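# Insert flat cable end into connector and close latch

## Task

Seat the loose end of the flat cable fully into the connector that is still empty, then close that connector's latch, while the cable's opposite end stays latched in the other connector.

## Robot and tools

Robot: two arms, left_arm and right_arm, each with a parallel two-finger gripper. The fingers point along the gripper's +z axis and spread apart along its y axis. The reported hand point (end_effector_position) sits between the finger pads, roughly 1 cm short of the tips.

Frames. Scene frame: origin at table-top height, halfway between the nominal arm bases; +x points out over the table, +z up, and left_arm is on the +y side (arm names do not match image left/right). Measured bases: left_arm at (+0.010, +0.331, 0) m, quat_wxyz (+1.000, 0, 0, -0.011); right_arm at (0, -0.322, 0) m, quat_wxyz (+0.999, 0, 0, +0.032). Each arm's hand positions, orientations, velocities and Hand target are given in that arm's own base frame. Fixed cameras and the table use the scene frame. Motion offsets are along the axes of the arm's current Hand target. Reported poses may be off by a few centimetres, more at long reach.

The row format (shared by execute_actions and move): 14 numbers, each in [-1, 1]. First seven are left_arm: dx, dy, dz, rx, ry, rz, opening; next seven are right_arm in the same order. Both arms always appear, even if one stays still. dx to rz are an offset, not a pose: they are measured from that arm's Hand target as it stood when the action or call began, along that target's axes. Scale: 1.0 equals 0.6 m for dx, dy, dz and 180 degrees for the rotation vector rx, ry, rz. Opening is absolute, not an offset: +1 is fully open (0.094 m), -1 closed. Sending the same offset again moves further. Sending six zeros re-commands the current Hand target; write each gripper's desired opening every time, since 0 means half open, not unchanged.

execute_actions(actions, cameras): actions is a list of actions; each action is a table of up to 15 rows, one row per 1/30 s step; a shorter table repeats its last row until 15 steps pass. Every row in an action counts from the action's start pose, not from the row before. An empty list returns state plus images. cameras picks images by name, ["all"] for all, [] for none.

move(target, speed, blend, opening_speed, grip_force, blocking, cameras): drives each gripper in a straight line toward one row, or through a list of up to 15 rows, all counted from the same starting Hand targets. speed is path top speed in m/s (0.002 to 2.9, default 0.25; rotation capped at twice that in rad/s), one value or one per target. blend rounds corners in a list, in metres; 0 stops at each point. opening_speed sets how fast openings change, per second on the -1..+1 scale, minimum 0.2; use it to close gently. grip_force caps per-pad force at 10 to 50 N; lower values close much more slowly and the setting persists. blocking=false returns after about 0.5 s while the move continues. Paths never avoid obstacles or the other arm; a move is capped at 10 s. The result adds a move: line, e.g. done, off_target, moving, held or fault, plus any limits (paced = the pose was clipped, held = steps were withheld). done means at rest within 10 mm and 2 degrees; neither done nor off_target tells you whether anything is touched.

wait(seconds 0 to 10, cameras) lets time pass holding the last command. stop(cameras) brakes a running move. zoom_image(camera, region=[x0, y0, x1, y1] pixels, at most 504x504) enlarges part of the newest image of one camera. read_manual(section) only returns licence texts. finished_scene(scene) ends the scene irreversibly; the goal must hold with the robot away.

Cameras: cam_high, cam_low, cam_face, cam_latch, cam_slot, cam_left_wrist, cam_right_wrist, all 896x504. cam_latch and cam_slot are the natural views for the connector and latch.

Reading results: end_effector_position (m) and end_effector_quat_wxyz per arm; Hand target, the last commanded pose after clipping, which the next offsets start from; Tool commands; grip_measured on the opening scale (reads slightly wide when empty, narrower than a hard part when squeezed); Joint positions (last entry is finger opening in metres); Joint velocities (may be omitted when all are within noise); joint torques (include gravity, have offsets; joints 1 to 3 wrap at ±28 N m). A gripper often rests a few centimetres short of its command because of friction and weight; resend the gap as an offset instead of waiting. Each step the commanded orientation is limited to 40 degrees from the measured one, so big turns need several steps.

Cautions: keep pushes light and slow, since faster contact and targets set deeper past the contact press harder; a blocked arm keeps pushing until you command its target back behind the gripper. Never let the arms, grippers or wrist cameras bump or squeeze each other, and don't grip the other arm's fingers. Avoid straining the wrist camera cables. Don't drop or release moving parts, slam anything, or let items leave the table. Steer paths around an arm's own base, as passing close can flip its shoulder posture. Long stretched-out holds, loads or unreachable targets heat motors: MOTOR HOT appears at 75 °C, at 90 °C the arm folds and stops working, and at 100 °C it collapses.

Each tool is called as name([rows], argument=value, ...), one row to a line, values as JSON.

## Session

execute_actions(actions=[])

Scene clock: 0.00 s.
left_arm: end_effector_position=(+0.2439, -0.2445, +0.3366) grip_measured=+1.000 end_effector_quat_wxyz=(+0.523, +0.376, +0.740, -0.192) | right_arm: end_effector_position=(+0.3204, +0.0024, +0.3306) grip_measured=+1.000 end_effector_quat_wxyz=(+0.582, +0.137, +0.800, +0.047)
Joint positions: left_arm=[-0.759 1.003 1.129 -0.515 0.059 0.143 0.094] | right_arm=[0.11 0.867 0.995 -0.457 0.188 0.315 0.094]
Joint velocities: within noise
Joint torques (N m): no reading
Heat: left arm: 28 °C; right arm: 29 °C.
Hand target: left_arm +0.2426, -0.2435, +0.3439; +0.530, +0.374, +0.735, -0.195 | right_arm +0.3191, +0.0019, +0.3395; +0.592, +0.137, +0.793, +0.049
Tool commands: left_gripper/opening=+1.0 right_gripper/opening=+1.0

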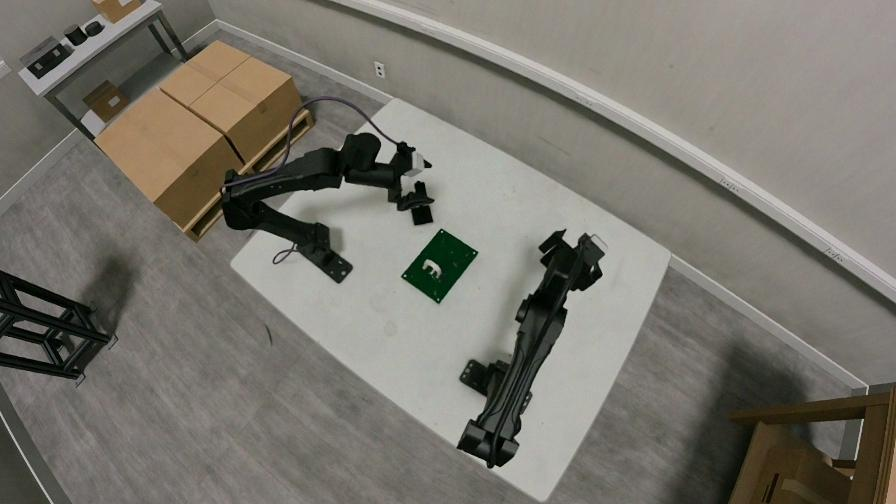

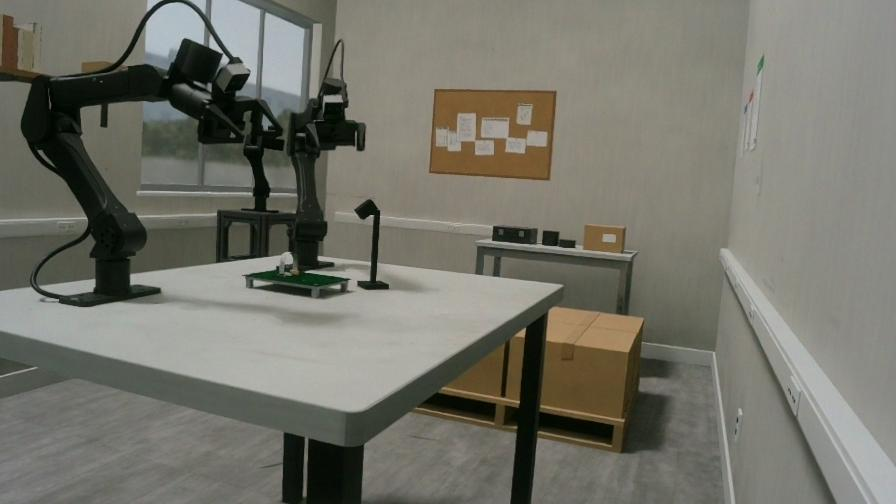

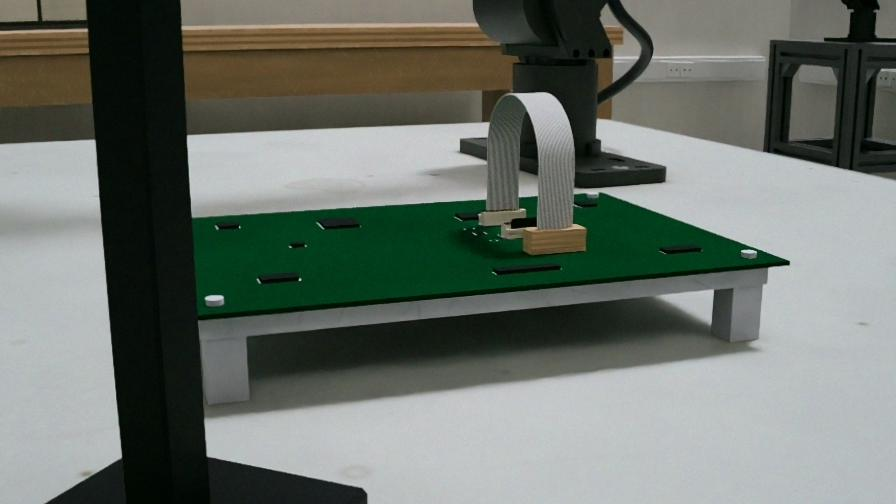

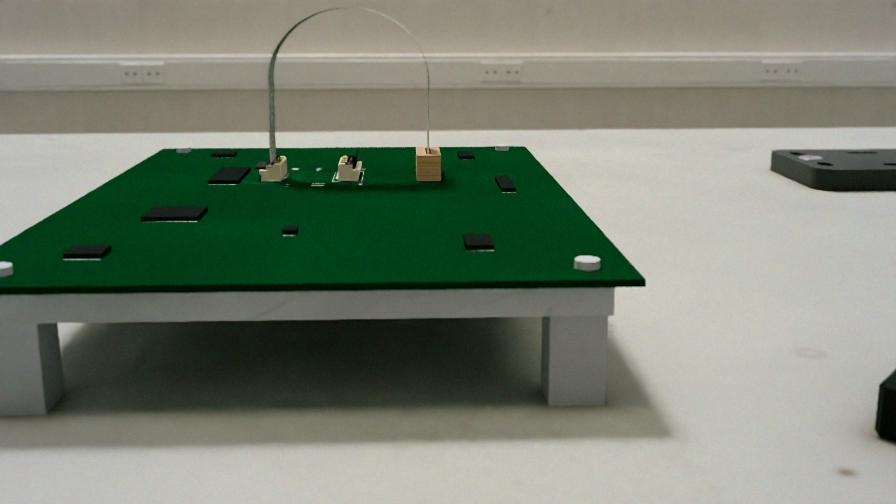

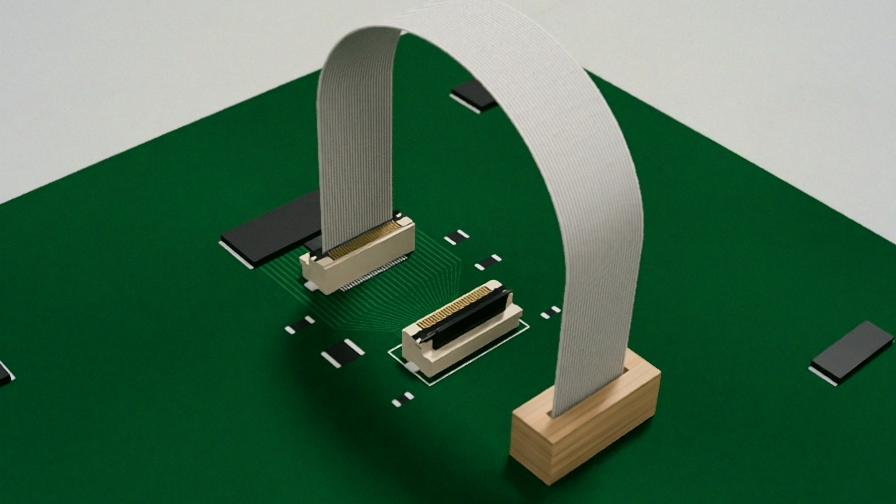

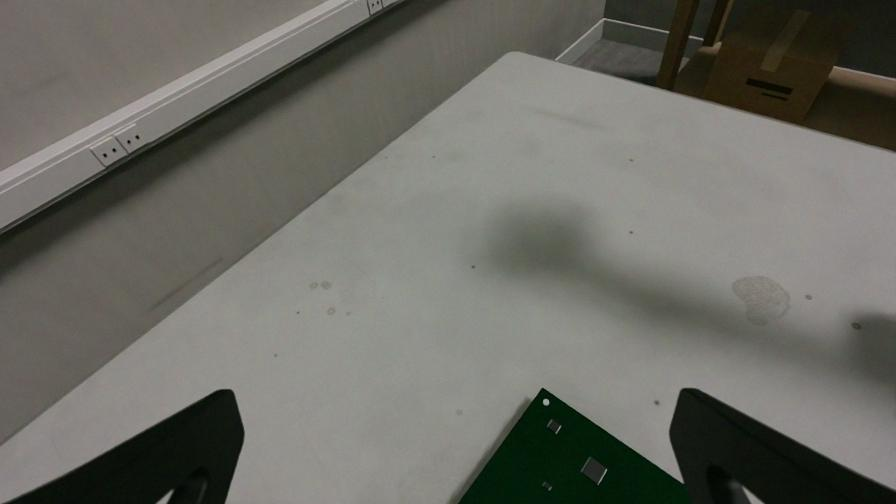

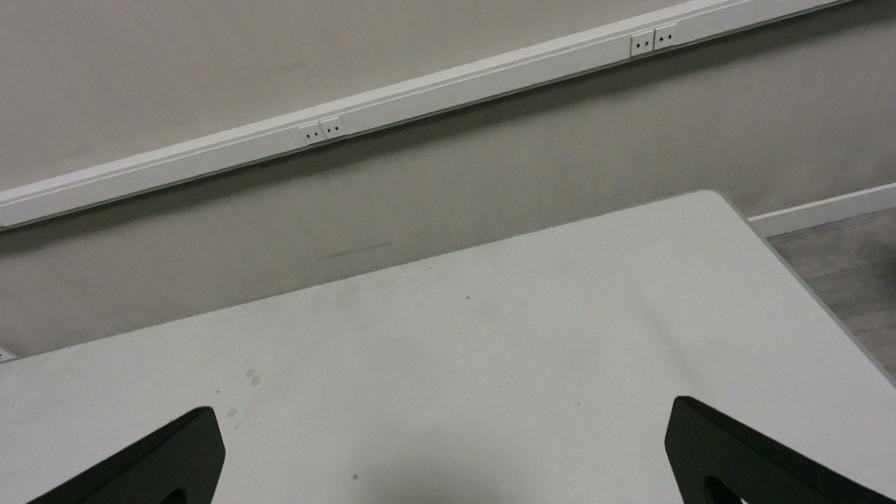

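zoom_image(camera="cam_latch", region=[240, 130, 450, 200])

zoom_image(camera="cam_latch", region=[325, 140, 375, 190])

zoom_image(camera="cam_slot", region=[500, 320, 680, 490])

zoom_image(camera="cam_latch", region=[405, 135, 455, 185])

Scaled by 2.400 from the camera's 896x504 image, which has a finer 1280x720 frame.

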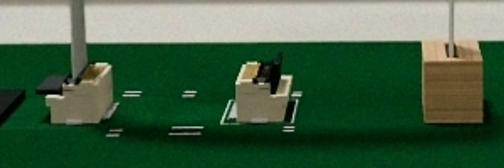

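Scaled by 10.080 from the camera's 896x504 image, which has a finer 1280x720 frame.

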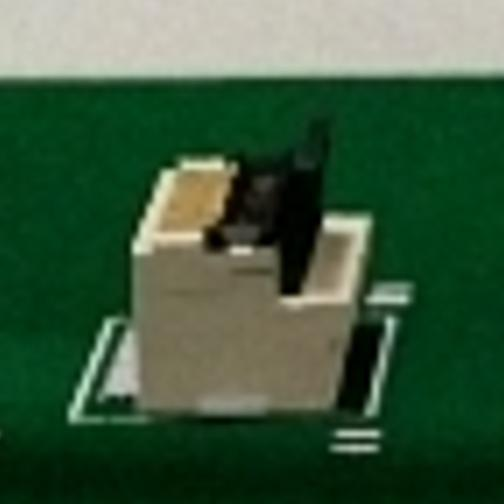

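Scaled by 2.800 from the camera's 896x504 image, which has a finer 1280x720 frame.

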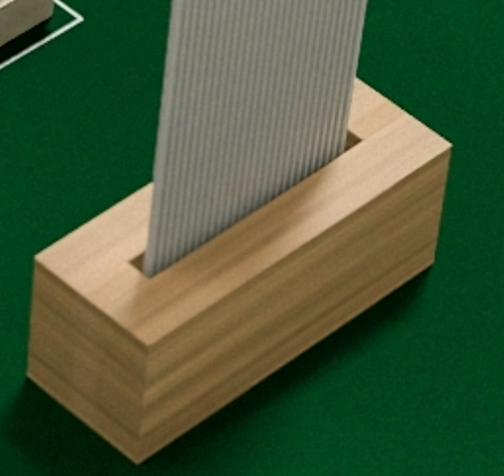

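Scaled by 10.080 from the camera's 896x504 image, which has a finer 1280x720 frame.

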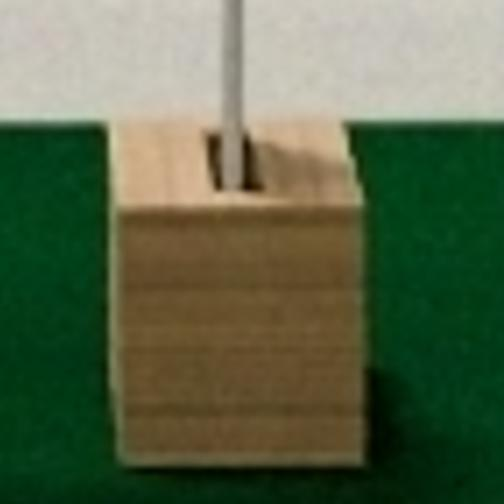

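move([
  [0.2303,-0.2339,0.0012,-0.2384,0.0793,-0.1491,-0.45,0,0,0,0,0,0,1],
  [0.4230,-0.2568,0.0763,-0.2384,0.0793,-0.1491,-0.45,0,0,0,0,0,0,1],
], speed=0.25, blend=[0.03,0], cameras=["cam_left_wrist","cam_latch","cam_slot","cam_face"])

Scene clock: 16.77 s.
left_arm: end_effector_position=(+0.1124, -0.2875, +0.0761) grip_measured=-0.448 end_effector_quat_wxyz=(+0.465, +0.000, +0.885, +0.017) | right_arm: end_effector_position=(+0.3204, +0.0024, +0.3306) grip_measured=+1.000 end_effector_quat_wxyz=(+0.582, +0.137, +0.800, +0.047)
Joint positions: left_arm=[-1.697 1.85 1.088 -1.039 -0.949 -1.816 0.026] | right_arm=[0.11 0.867 0.995 -0.457 0.188 0.315 0.094]
Joint torques (N m): left_arm=[-0.23 -6.12 5.08 0.03 -0.66 -0.08] | right_arm=[0.01 -1.28 6.31 1.79 0.05 -0.04]
Heat: left arm: 31 °C; right arm: 30 °C.
Hand target: left_arm +0.1151, -0.2867, +0.0753; +0.478, +0.001, +0.878, +0.016 | right_arm +0.3191, +0.0019, +0.3395; +0.592, +0.137, +0.793, +0.049
Off the commanded pose: left_arm 0.003 m, 2 deg | right_arm 0.009 m, 1 deg.
move: done
Images, in order (width x height): cam_face 896x504, cam_latch 896x504, cam_slot 896x504, cam_left_wrist 896x504.

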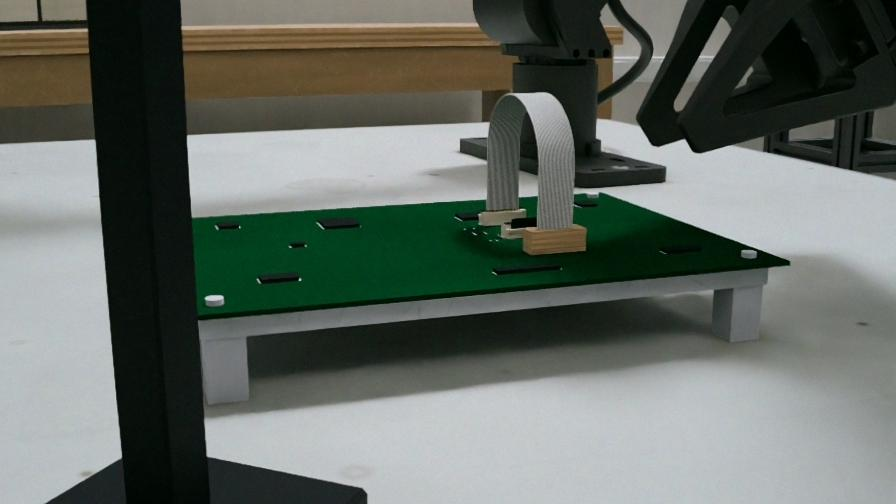

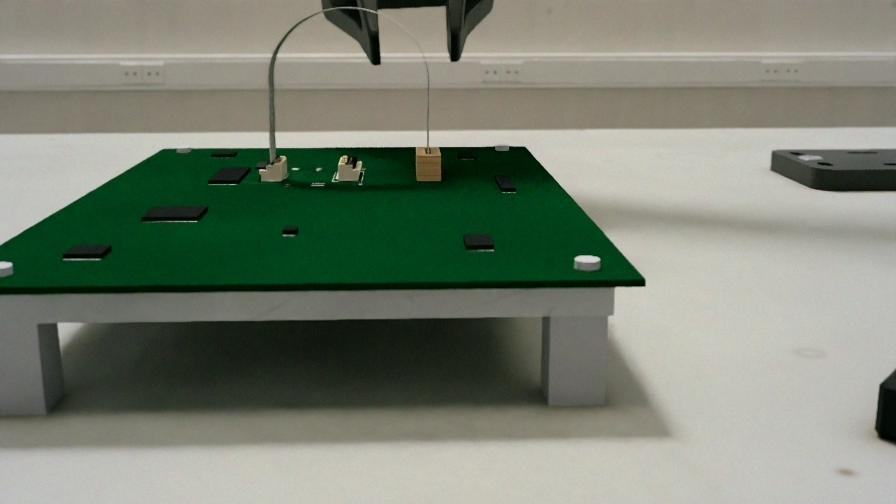

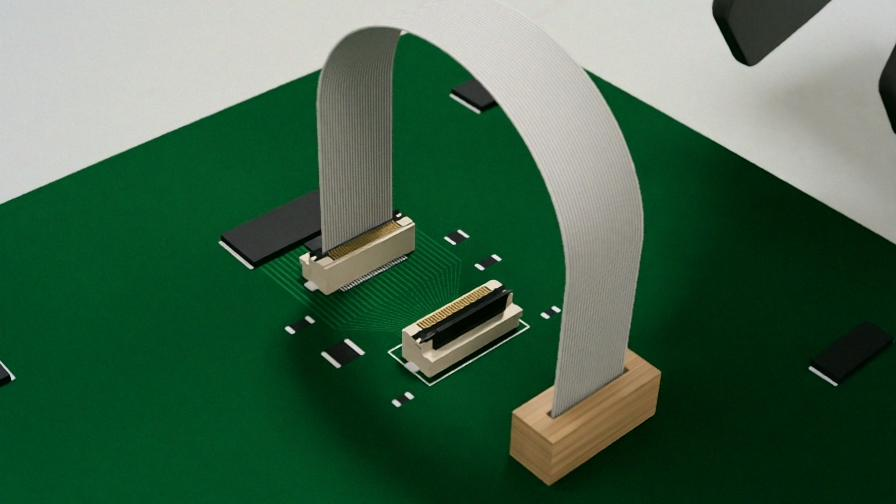

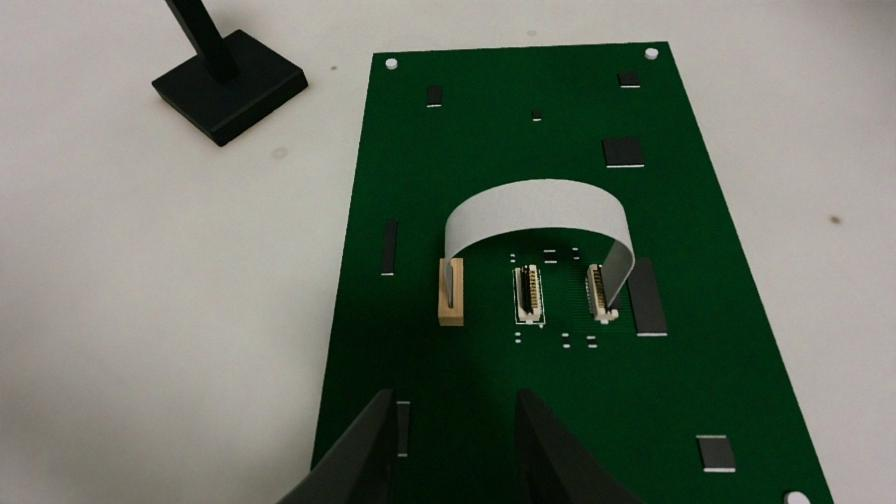

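move(target=[-0.0220,-0.0003,0.0887,0,0,0,-0.45,0,0,0,0,0,0,1], speed=0.12, cameras=["cam_left_wrist","cam_latch","cam_slot"])

Scene clock: 25.40 s.
left_arm: end_effector_position=(+0.1634, -0.2879, +0.0492) grip_measured=-0.448 end_effector_quat_wxyz=(+0.464, +0.004, +0.885, +0.023) | right_arm: end_effector_position=(+0.3204, +0.0024, +0.3306) grip_measured=+1.000 end_effector_quat_wxyz=(+0.582, +0.137, +0.800, +0.047)
Joint positions: left_arm=[-1.523 1.85 0.969 -0.687 -0.967 -1.513 0.026] | right_arm=[0.11 0.867 0.995 -0.457 0.188 0.315 0.094]
Joint torques (N m): left_arm=[0.28 -8.65 4.52 0.41 -0.68 0.05] | right_arm=[-0.02 -1.28 6.31 1.8 0.05 -0.04]
Heat: left arm: 30 °C; right arm: 30 °C.
Hand target: left_arm +0.1670, -0.2857, +0.0575; +0.478, +0.001, +0.878, +0.016 | right_arm +0.3191, +0.0019, +0.3395; +0.592, +0.137, +0.793, +0.049
Off the commanded pose: left_arm 0.009 m, 2 deg | right_arm 0.009 m, 1 deg.
move: done
Images, in order (width x height): cam_latch 896x504, cam_slot 896x504, cam_left_wrist 896x504.

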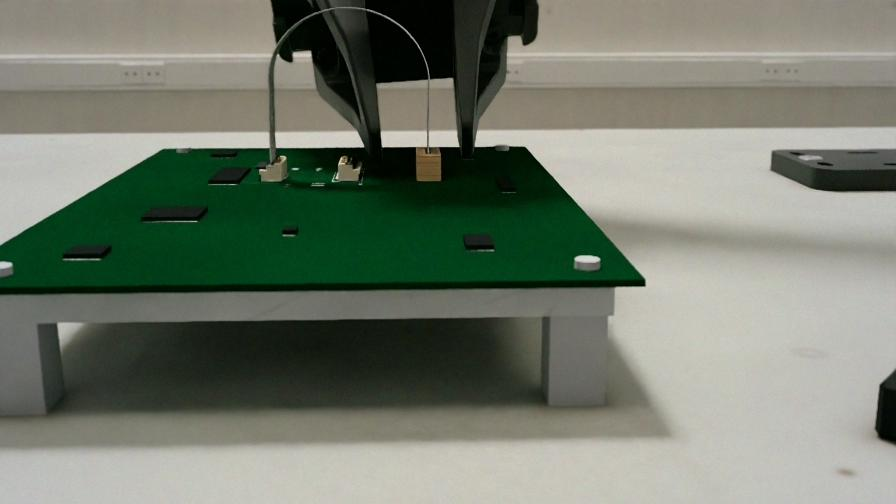

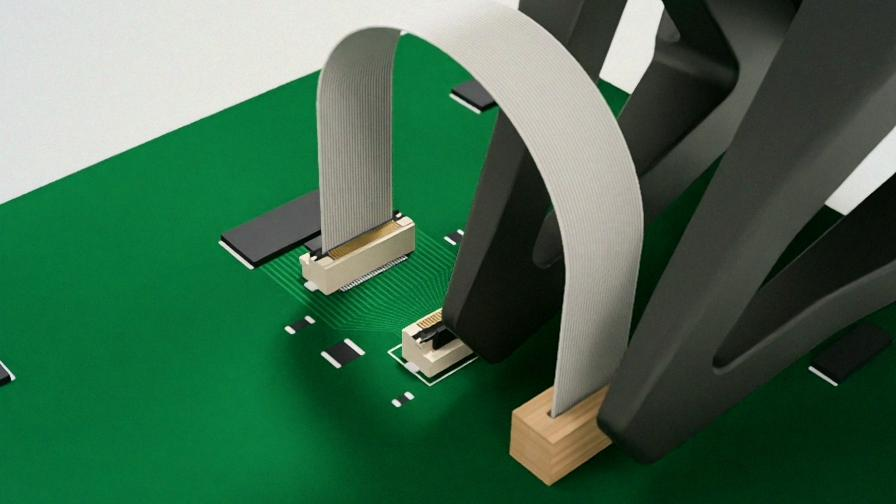

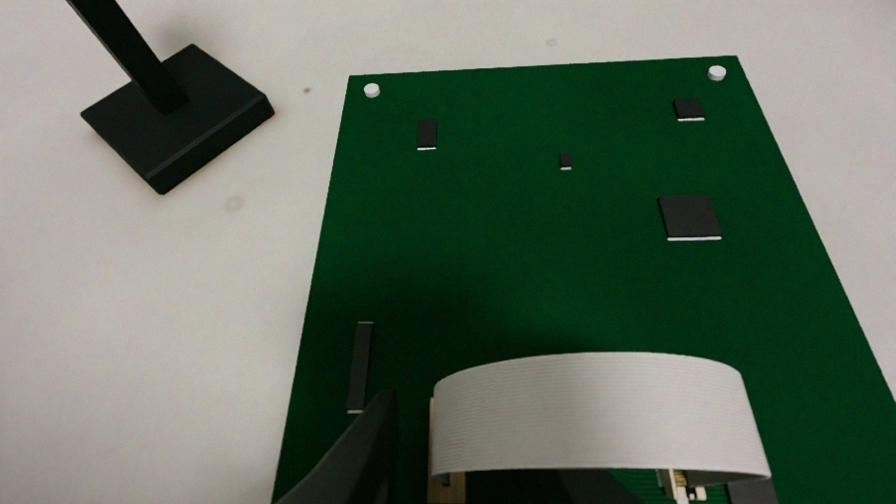

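move(target=[-0.0223,0.0048,-0.0143,0,0,0,-0.55,0,0,0,0,0,0,1], speed=0.08, cameras=["cam_latch","cam_slot"])

zoom_image(camera="cam_latch", region=[340, 80, 500, 190])

Scene clock: 29.07 s.
left_arm: end_effector_position=(+0.1632, -0.2844, +0.0596) grip_measured=-0.548 end_effector_quat_wxyz=(+0.465, +0.005, +0.885, +0.022) | right_arm: end_effector_position=(+0.3204, +0.0024, +0.3306) grip_measured=+1.000 end_effector_quat_wxyz=(+0.582, +0.137, +0.800, +0.047)
Joint positions: left_arm=[-1.523 1.811 0.969 -0.722 -0.967 -1.509 0.021] | right_arm=[0.11 0.867 0.995 -0.457 0.188 0.315 0.094]
Joint torques (N m): left_arm=[0.29 -8.94 6.11 0.22 -0.69 0.11] | right_arm=[-0.01 -1.25 6.32 1.79 0.06 -0.03]
Heat: left arm: 30 °C; right arm: 30 °C.
Hand target: left_arm +0.1670, -0.2833, +0.0735; +0.478, +0.001, +0.878, +0.016 | right_arm +0.3191, +0.0019, +0.3395; +0.592, +0.137, +0.793, +0.049
Off the commanded pose: left_arm 0.014 m, 2 deg | right_arm 0.009 m, 1 deg.
move: off_target (left_arm)
Images, in order (width x height): cam_latch 896x504, cam_slot 896x504.

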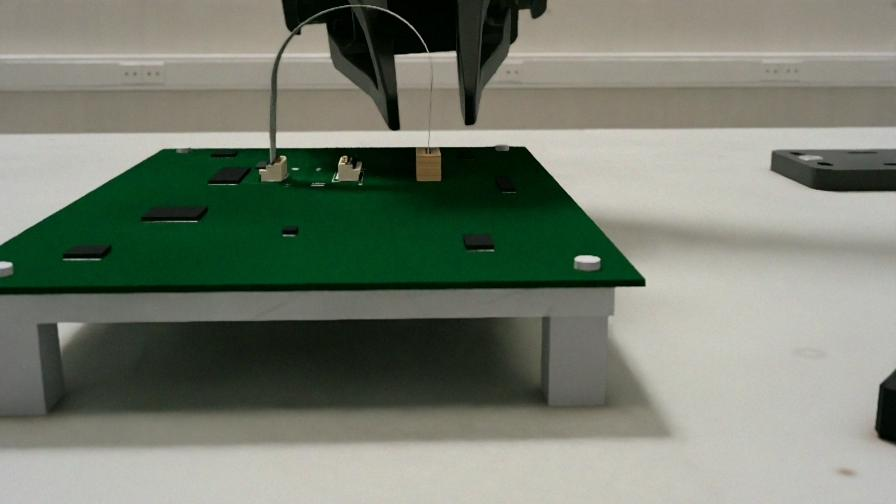

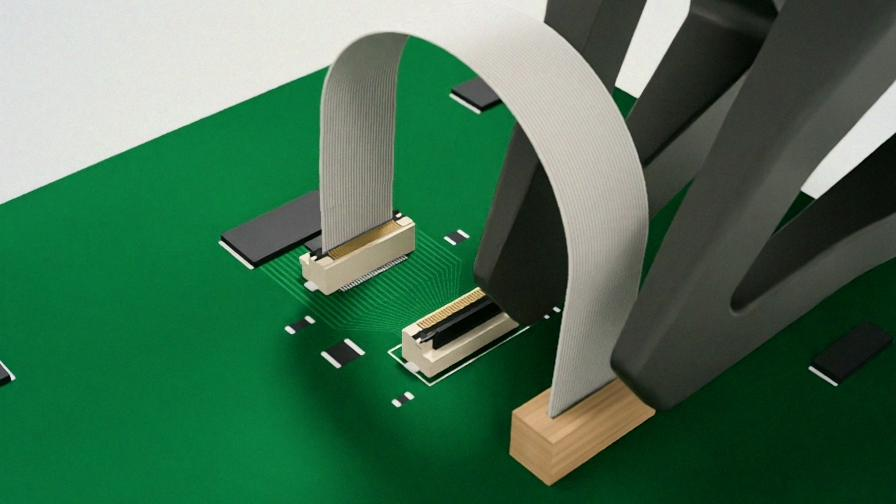

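Scaled by 3.150 from the camera's 896x504 image, which has a finer 1280x720 frame.

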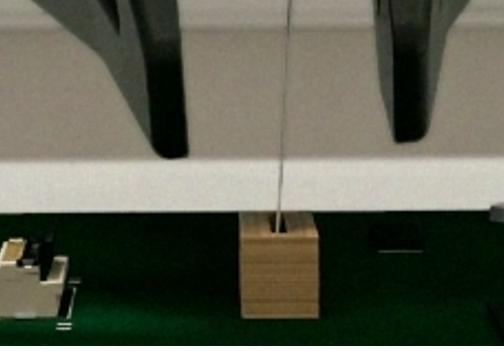

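move(target=[0,-0.0017,0,0.01054,0.0003,-0.01632,-0.7,0,0,0,0,0,0,1], speed=0.08, cameras=["cam_latch","cam_slot"])

zoom_image(camera="cam_latch", region=[340, 80, 500, 190])

Scene clock: 35.10 s.
left_arm: end_effector_position=(+0.1633, -0.2870, +0.0635) grip_measured=-0.698 end_effector_quat_wxyz=(+0.466, -0.007, +0.885, -0.001) | right_arm: end_effector_position=(+0.3204, +0.0024, +0.3306) grip_measured=+1.000 end_effector_quat_wxyz=(+0.582, +0.137, +0.800, +0.047)
Joint positions: left_arm=[-1.523 1.782 0.949 -0.678 -0.967 -1.509 0.014] | right_arm=[0.11 0.867 0.995 -0.457 0.188 0.315 0.094]
Joint torques (N m): left_arm=[0.44 -8.99 4.85 0.46 -0.66 0.06] | right_arm=[-0.01 -1.26 6.31 1.8 0.06 -0.03]
Heat: left arm: 30 °C; right arm: 30 °C.
Hand target: left_arm +0.1670, -0.2844, +0.0736; +0.478, -0.014, +0.878, -0.011 | right_arm +0.3191, +0.0019, +0.3395; +0.592, +0.137, +0.793, +0.049
Off the commanded pose: left_arm 0.011 m, 2 deg | right_arm 0.009 m, 1 deg.
move: off_target (left_arm)
Images, in order (width x height): cam_latch 896x504, cam_slot 896x504.

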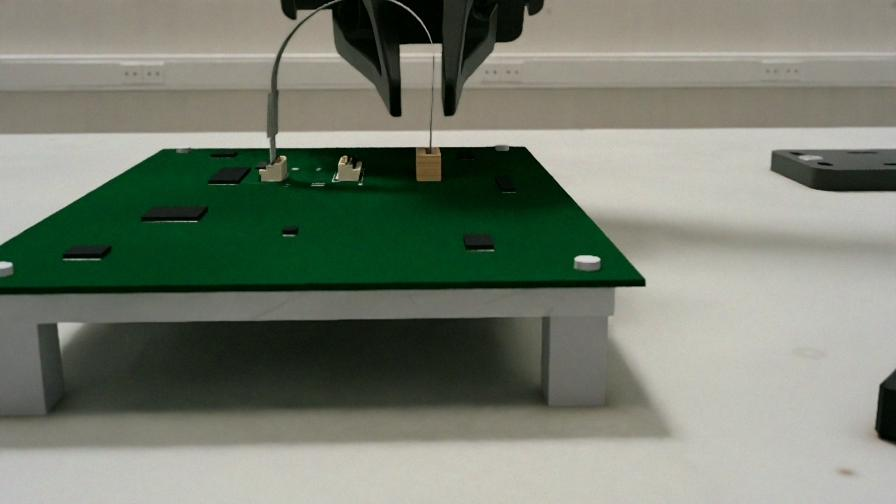

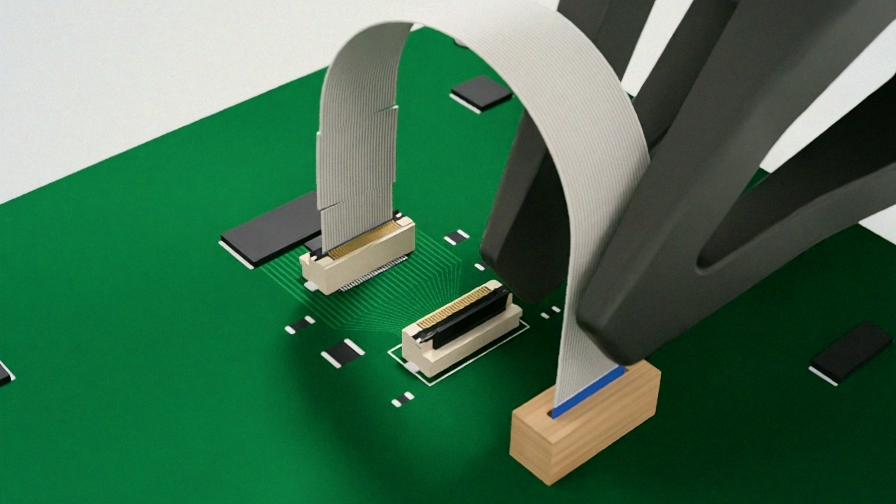

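Scaled by 3.150 from the camera's 896x504 image, which has a finer 1280x720 frame.

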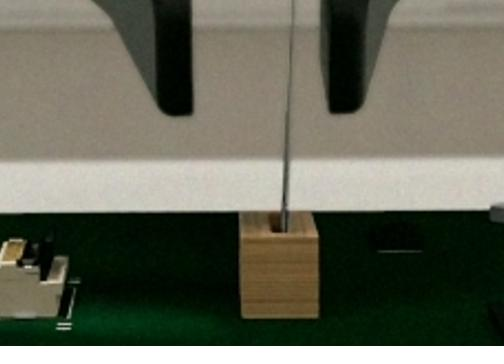

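move(target=[0.0101,0.0062,0.0086,0,0,0,-0.7,0,0,0,0,0,0,1], speed=0.06, cameras=["cam_latch","cam_slot"])

zoom_image(camera="cam_latch", region=[340, 80, 500, 190])

Scene clock: 40.20 s.
left_arm: end_effector_position=(+0.1639, -0.2838, +0.0569) grip_measured=-0.698 end_effector_quat_wxyz=(+0.466, -0.009, +0.885, -0.004) | right_arm: end_effector_position=(+0.3204, +0.0024, +0.3306) grip_measured=+1.000 end_effector_quat_wxyz=(+0.582, +0.137, +0.800, +0.047)
Joint positions: left_arm=[-1.521 1.782 0.916 -0.635 -0.967 -1.503 0.014] | right_arm=[0.11 0.867 0.995 -0.457 0.188 0.315 0.094]
Joint torques (N m): left_arm=[0.57 -8.55 4.72 0.44 -0.67 0.08] | right_arm=[-0.01 -1.25 6.31 1.8 0.06 -0.04]
Heat: left arm: 30 °C; right arm: 30 °C.
Hand target: left_arm +0.1680, -0.2808, +0.0656; +0.478, -0.014, +0.878, -0.011 | right_arm +0.3191, +0.0019, +0.3395; +0.592, +0.137, +0.793, +0.049
Off the commanded pose: left_arm 0.010 m, 2 deg | right_arm 0.009 m, 1 deg.
move: done
Images, in order (width x height): cam_latch 896x504, cam_slot 896x504.

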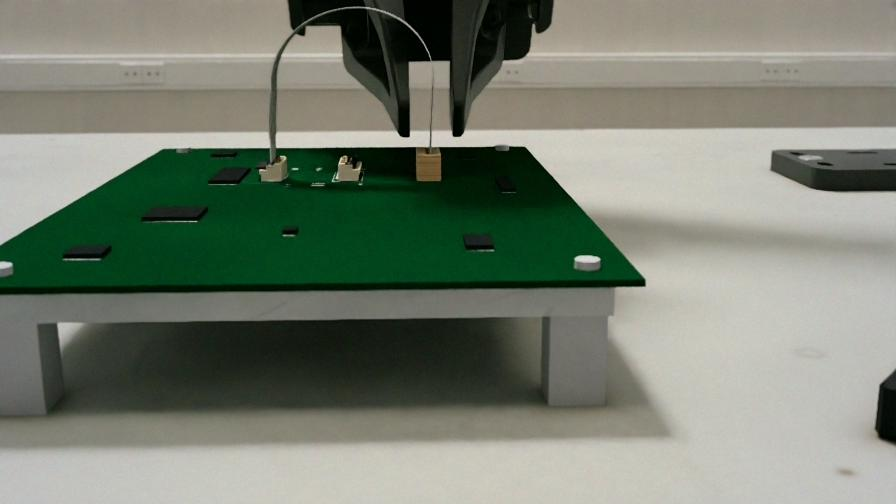

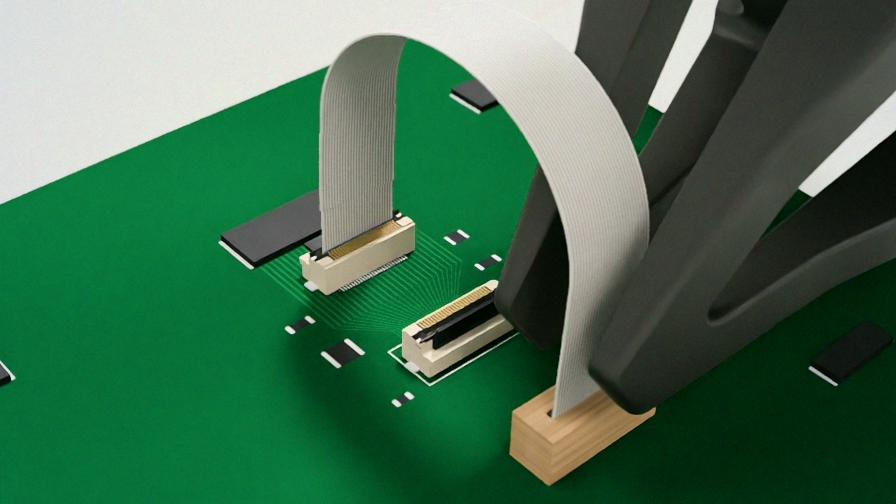

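Scaled by 3.150 from the camera's 896x504 image, which has a finer 1280x720 frame.

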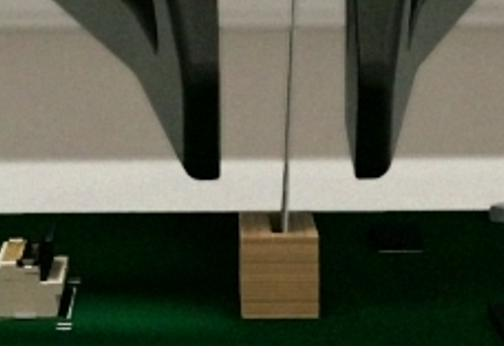

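move(target=[0,0,0,0,0,0,-1,0,0,0,0,0,0,1], grip_force=[25,50], opening_speed=0.4, cameras=["cam_latch","cam_slot"])

zoom_image(camera="cam_latch", region=[390, 80, 470, 190])

Scene clock: 43.70 s.
left_arm: end_effector_position=(+0.1640, -0.2841, +0.0569) grip_measured=-0.990 end_effector_quat_wxyz=(+0.466, -0.008, +0.885, -0.004) | right_arm: end_effector_position=(+0.3204, +0.0024, +0.3306) grip_measured=+1.000 end_effector_quat_wxyz=(+0.582, +0.137, +0.800, +0.047)
Joint positions: left_arm=[-1.521 1.782 0.916 -0.633 -0.967 -1.502 0] | right_arm=[0.11 0.867 0.995 -0.457 0.188 0.315 0.094]
Joint torques (N m): left_arm=[0.51 -8.68 4.78 0.48 -0.7 0.02] | right_arm=[-0.01 -1.26 6.31 1.8 0.05 -0.04]
Heat: left arm: 30 °C; right arm: 30 °C.
Hand target: left_arm +0.1680, -0.2808, +0.0656; +0.478, -0.014, +0.878, -0.011 | right_arm +0.3191, +0.0019, +0.3395; +0.592, +0.137, +0.793, +0.049
Off the commanded pose: left_arm 0.010 m, 2 deg | right_arm 0.009 m, 1 deg.
grip_force (N): 25, 50
move: done
Images, in order (width x height): cam_latch 896x504, cam_slot 896x504.

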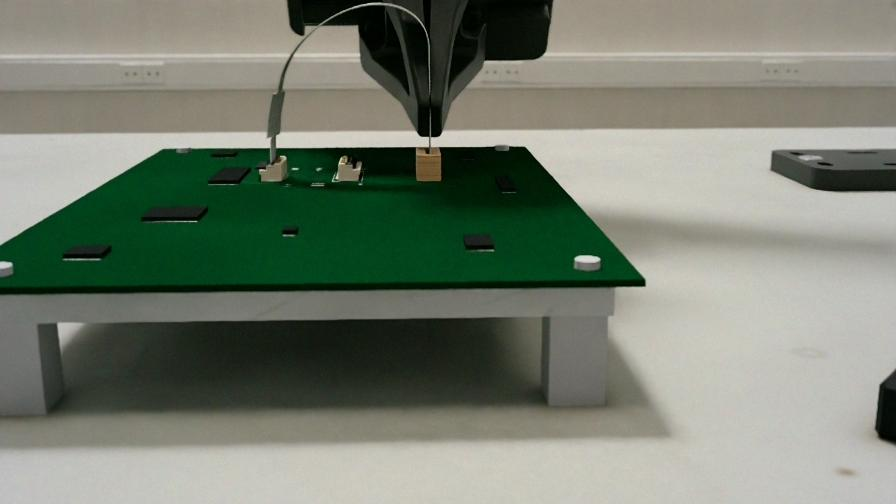

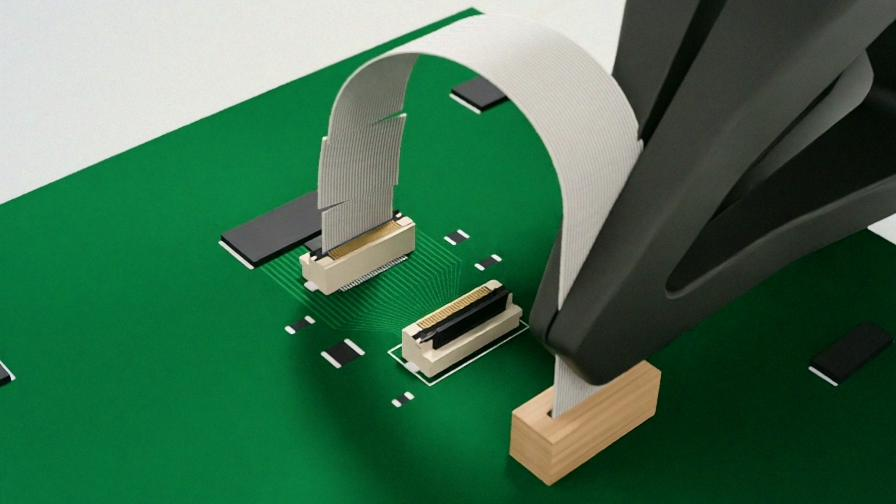

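Scaled by 4.582 from the camera's 896x504 image, which has a finer 1280x720 frame.

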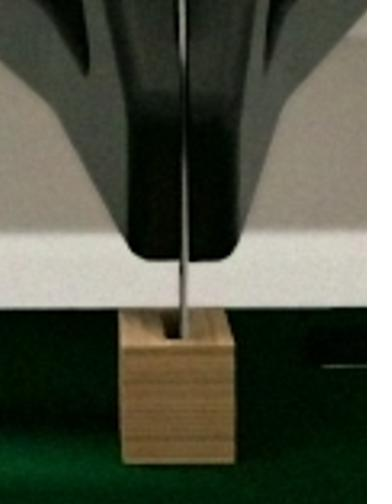

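move(target=[-0.0373,-0.0140,-0.0243,0.00474,0.00012,-0.00732,-1,0,0,0,0,0,0,1], speed=0.06, cameras=["cam_latch","cam_slot"])

zoom_image(camera="cam_latch", region=[390, 80, 470, 190])

Scene clock: 53.03 s.
left_arm: end_effector_position=(+0.1637, -0.2828, +0.0733) grip_measured=-0.990 end_effector_quat_wxyz=(+0.465, -0.010, +0.885, -0.007) | right_arm: end_effector_position=(+0.3204, +0.0024, +0.3306) grip_measured=+1.000 end_effector_quat_wxyz=(+0.582, +0.137, +0.800, +0.047)
Joint positions: left_arm=[-1.521 1.735 0.937 -0.693 -0.965 -1.5 0] | right_arm=[0.11 0.867 0.995 -0.457 0.188 0.315 0.094]
Joint torques (N m): left_arm=[0.62 -8.4 9.21 0.27 -0.64 0.04] | right_arm=[-0.01 -1.25 6.3 1.8 0.06 -0.03]
Heat: left arm: 31 °C; right arm: 30 °C.
Hand target: left_arm +0.1681, -0.2883, +0.0925; +0.478, -0.020, +0.878, -0.023 | right_arm +0.3191, +0.0019, +0.3395; +0.592, +0.137, +0.793, +0.049
Off the commanded pose: left_arm 0.021 m, 3 deg | right_arm 0.009 m, 1 deg.
grip_force (N): 25, 50
move: off_target (left_arm)
Images, in order (width x height): cam_latch 896x504, cam_slot 896x504.

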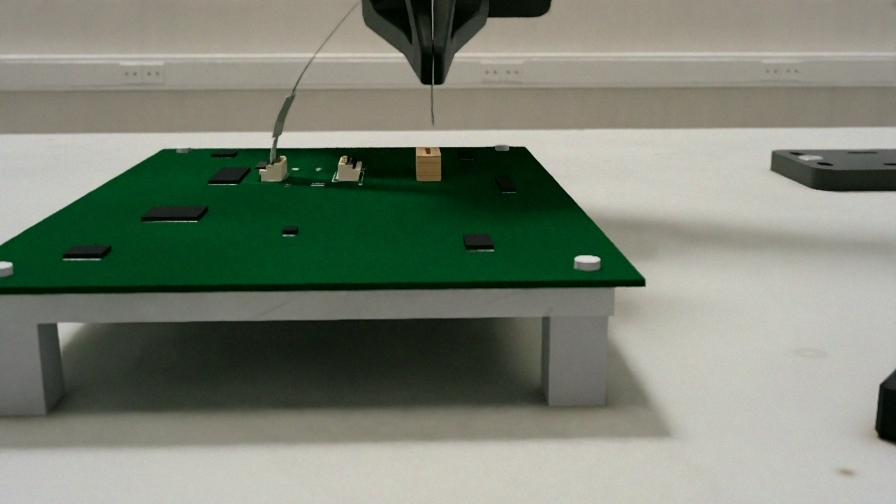

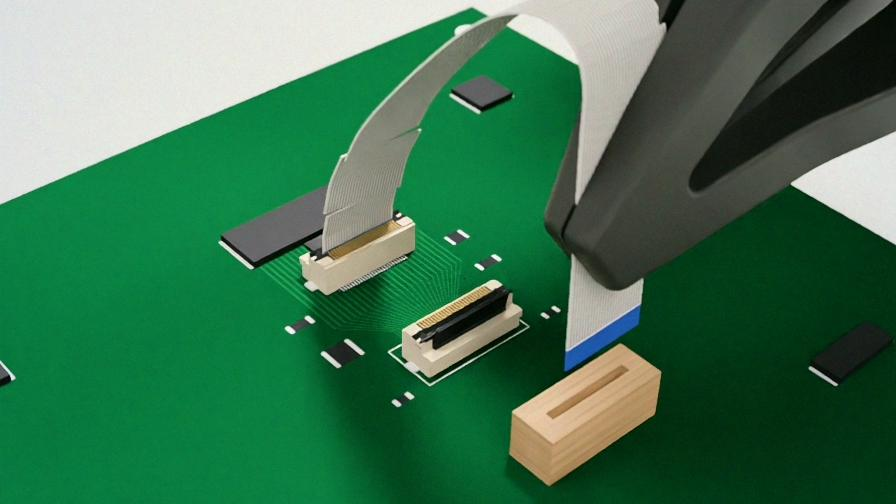

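Scaled by 4.582 from the camera's 896x504 image, which has a finer 1280x720 frame.

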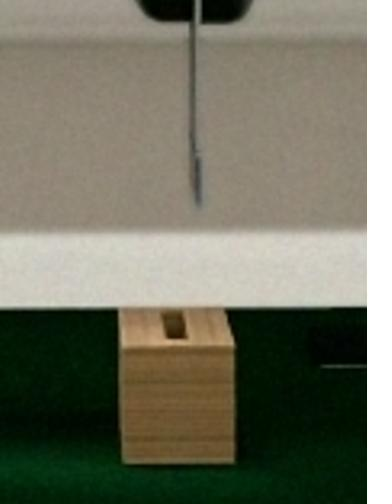

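move(target=[0.0109,-0.0343,0.0085,-0.00784,-0.0002,0.01213,-1,0,0,0,0,0,0,1], speed=0.06, cameras=["cam_latch","cam_slot"])

zoom_image(camera="cam_latch", region=[310, 80, 390, 190])

zoom_image(camera="cam_slot", region=[380, 200, 560, 390])

Scene clock: 58.33 s.
left_arm: end_effector_position=(+0.1646, -0.3042, +0.0793) grip_measured=-0.990 end_effector_quat_wxyz=(+0.464, -0.008, +0.886, -0.006) | right_arm: end_effector_position=(+0.3204, +0.0024, +0.3306) grip_measured=+1.000 end_effector_quat_wxyz=(+0.582, +0.137, +0.800, +0.047)
Joint positions: left_arm=[-1.521 1.796 1.042 -0.737 -0.964 -1.497 0] | right_arm=[0.11 0.867 0.995 -0.457 0.188 0.315 0.094]
Joint torques (N m): left_arm=[0.32 -5.5 9.66 0.28 -0.72 0.02] | right_arm=[0.01 -1.25 6.32 1.8 0.05 -0.04]
Heat: left arm: 31 °C; right arm: 30 °C.
Hand target: left_arm +0.1691, -0.3094, +0.0854; +0.478, -0.009, +0.878, -0.003 | right_arm +0.3191, +0.0019, +0.3395; +0.592, +0.137, +0.793, +0.049
Off the commanded pose: left_arm 0.009 m, 2 deg | right_arm 0.009 m, 1 deg.
grip_force (N): 25, 50
move: done
Images, in order (width x height): cam_latch 896x504, cam_slot 896x504.

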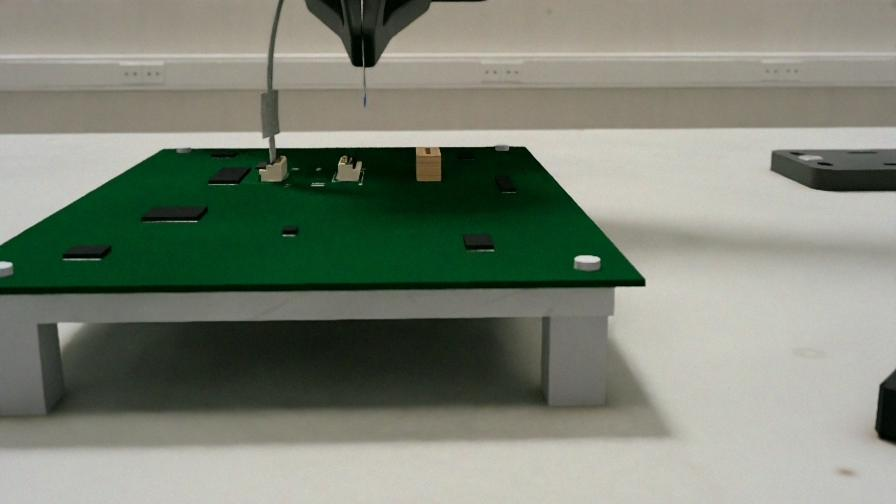

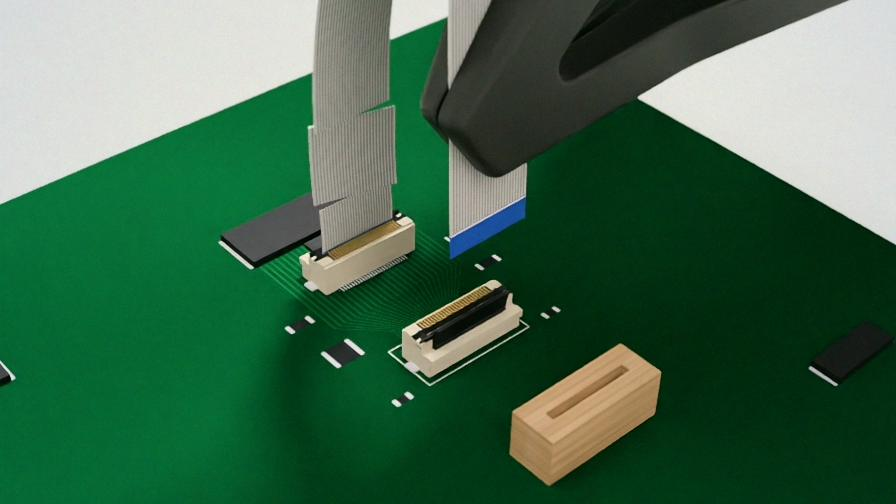

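Scaled by 4.582 from the camera's 896x504 image, which has a finer 1280x720 frame.

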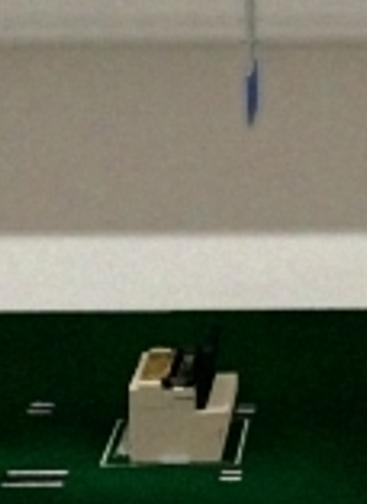

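Scaled by 2.653 from the camera's 896x504 image, which has a finer 1280x720 frame.

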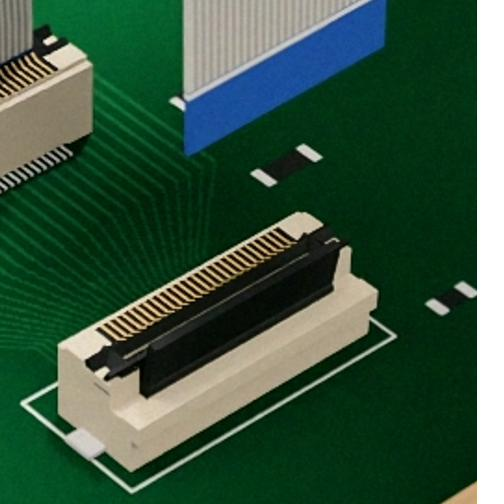

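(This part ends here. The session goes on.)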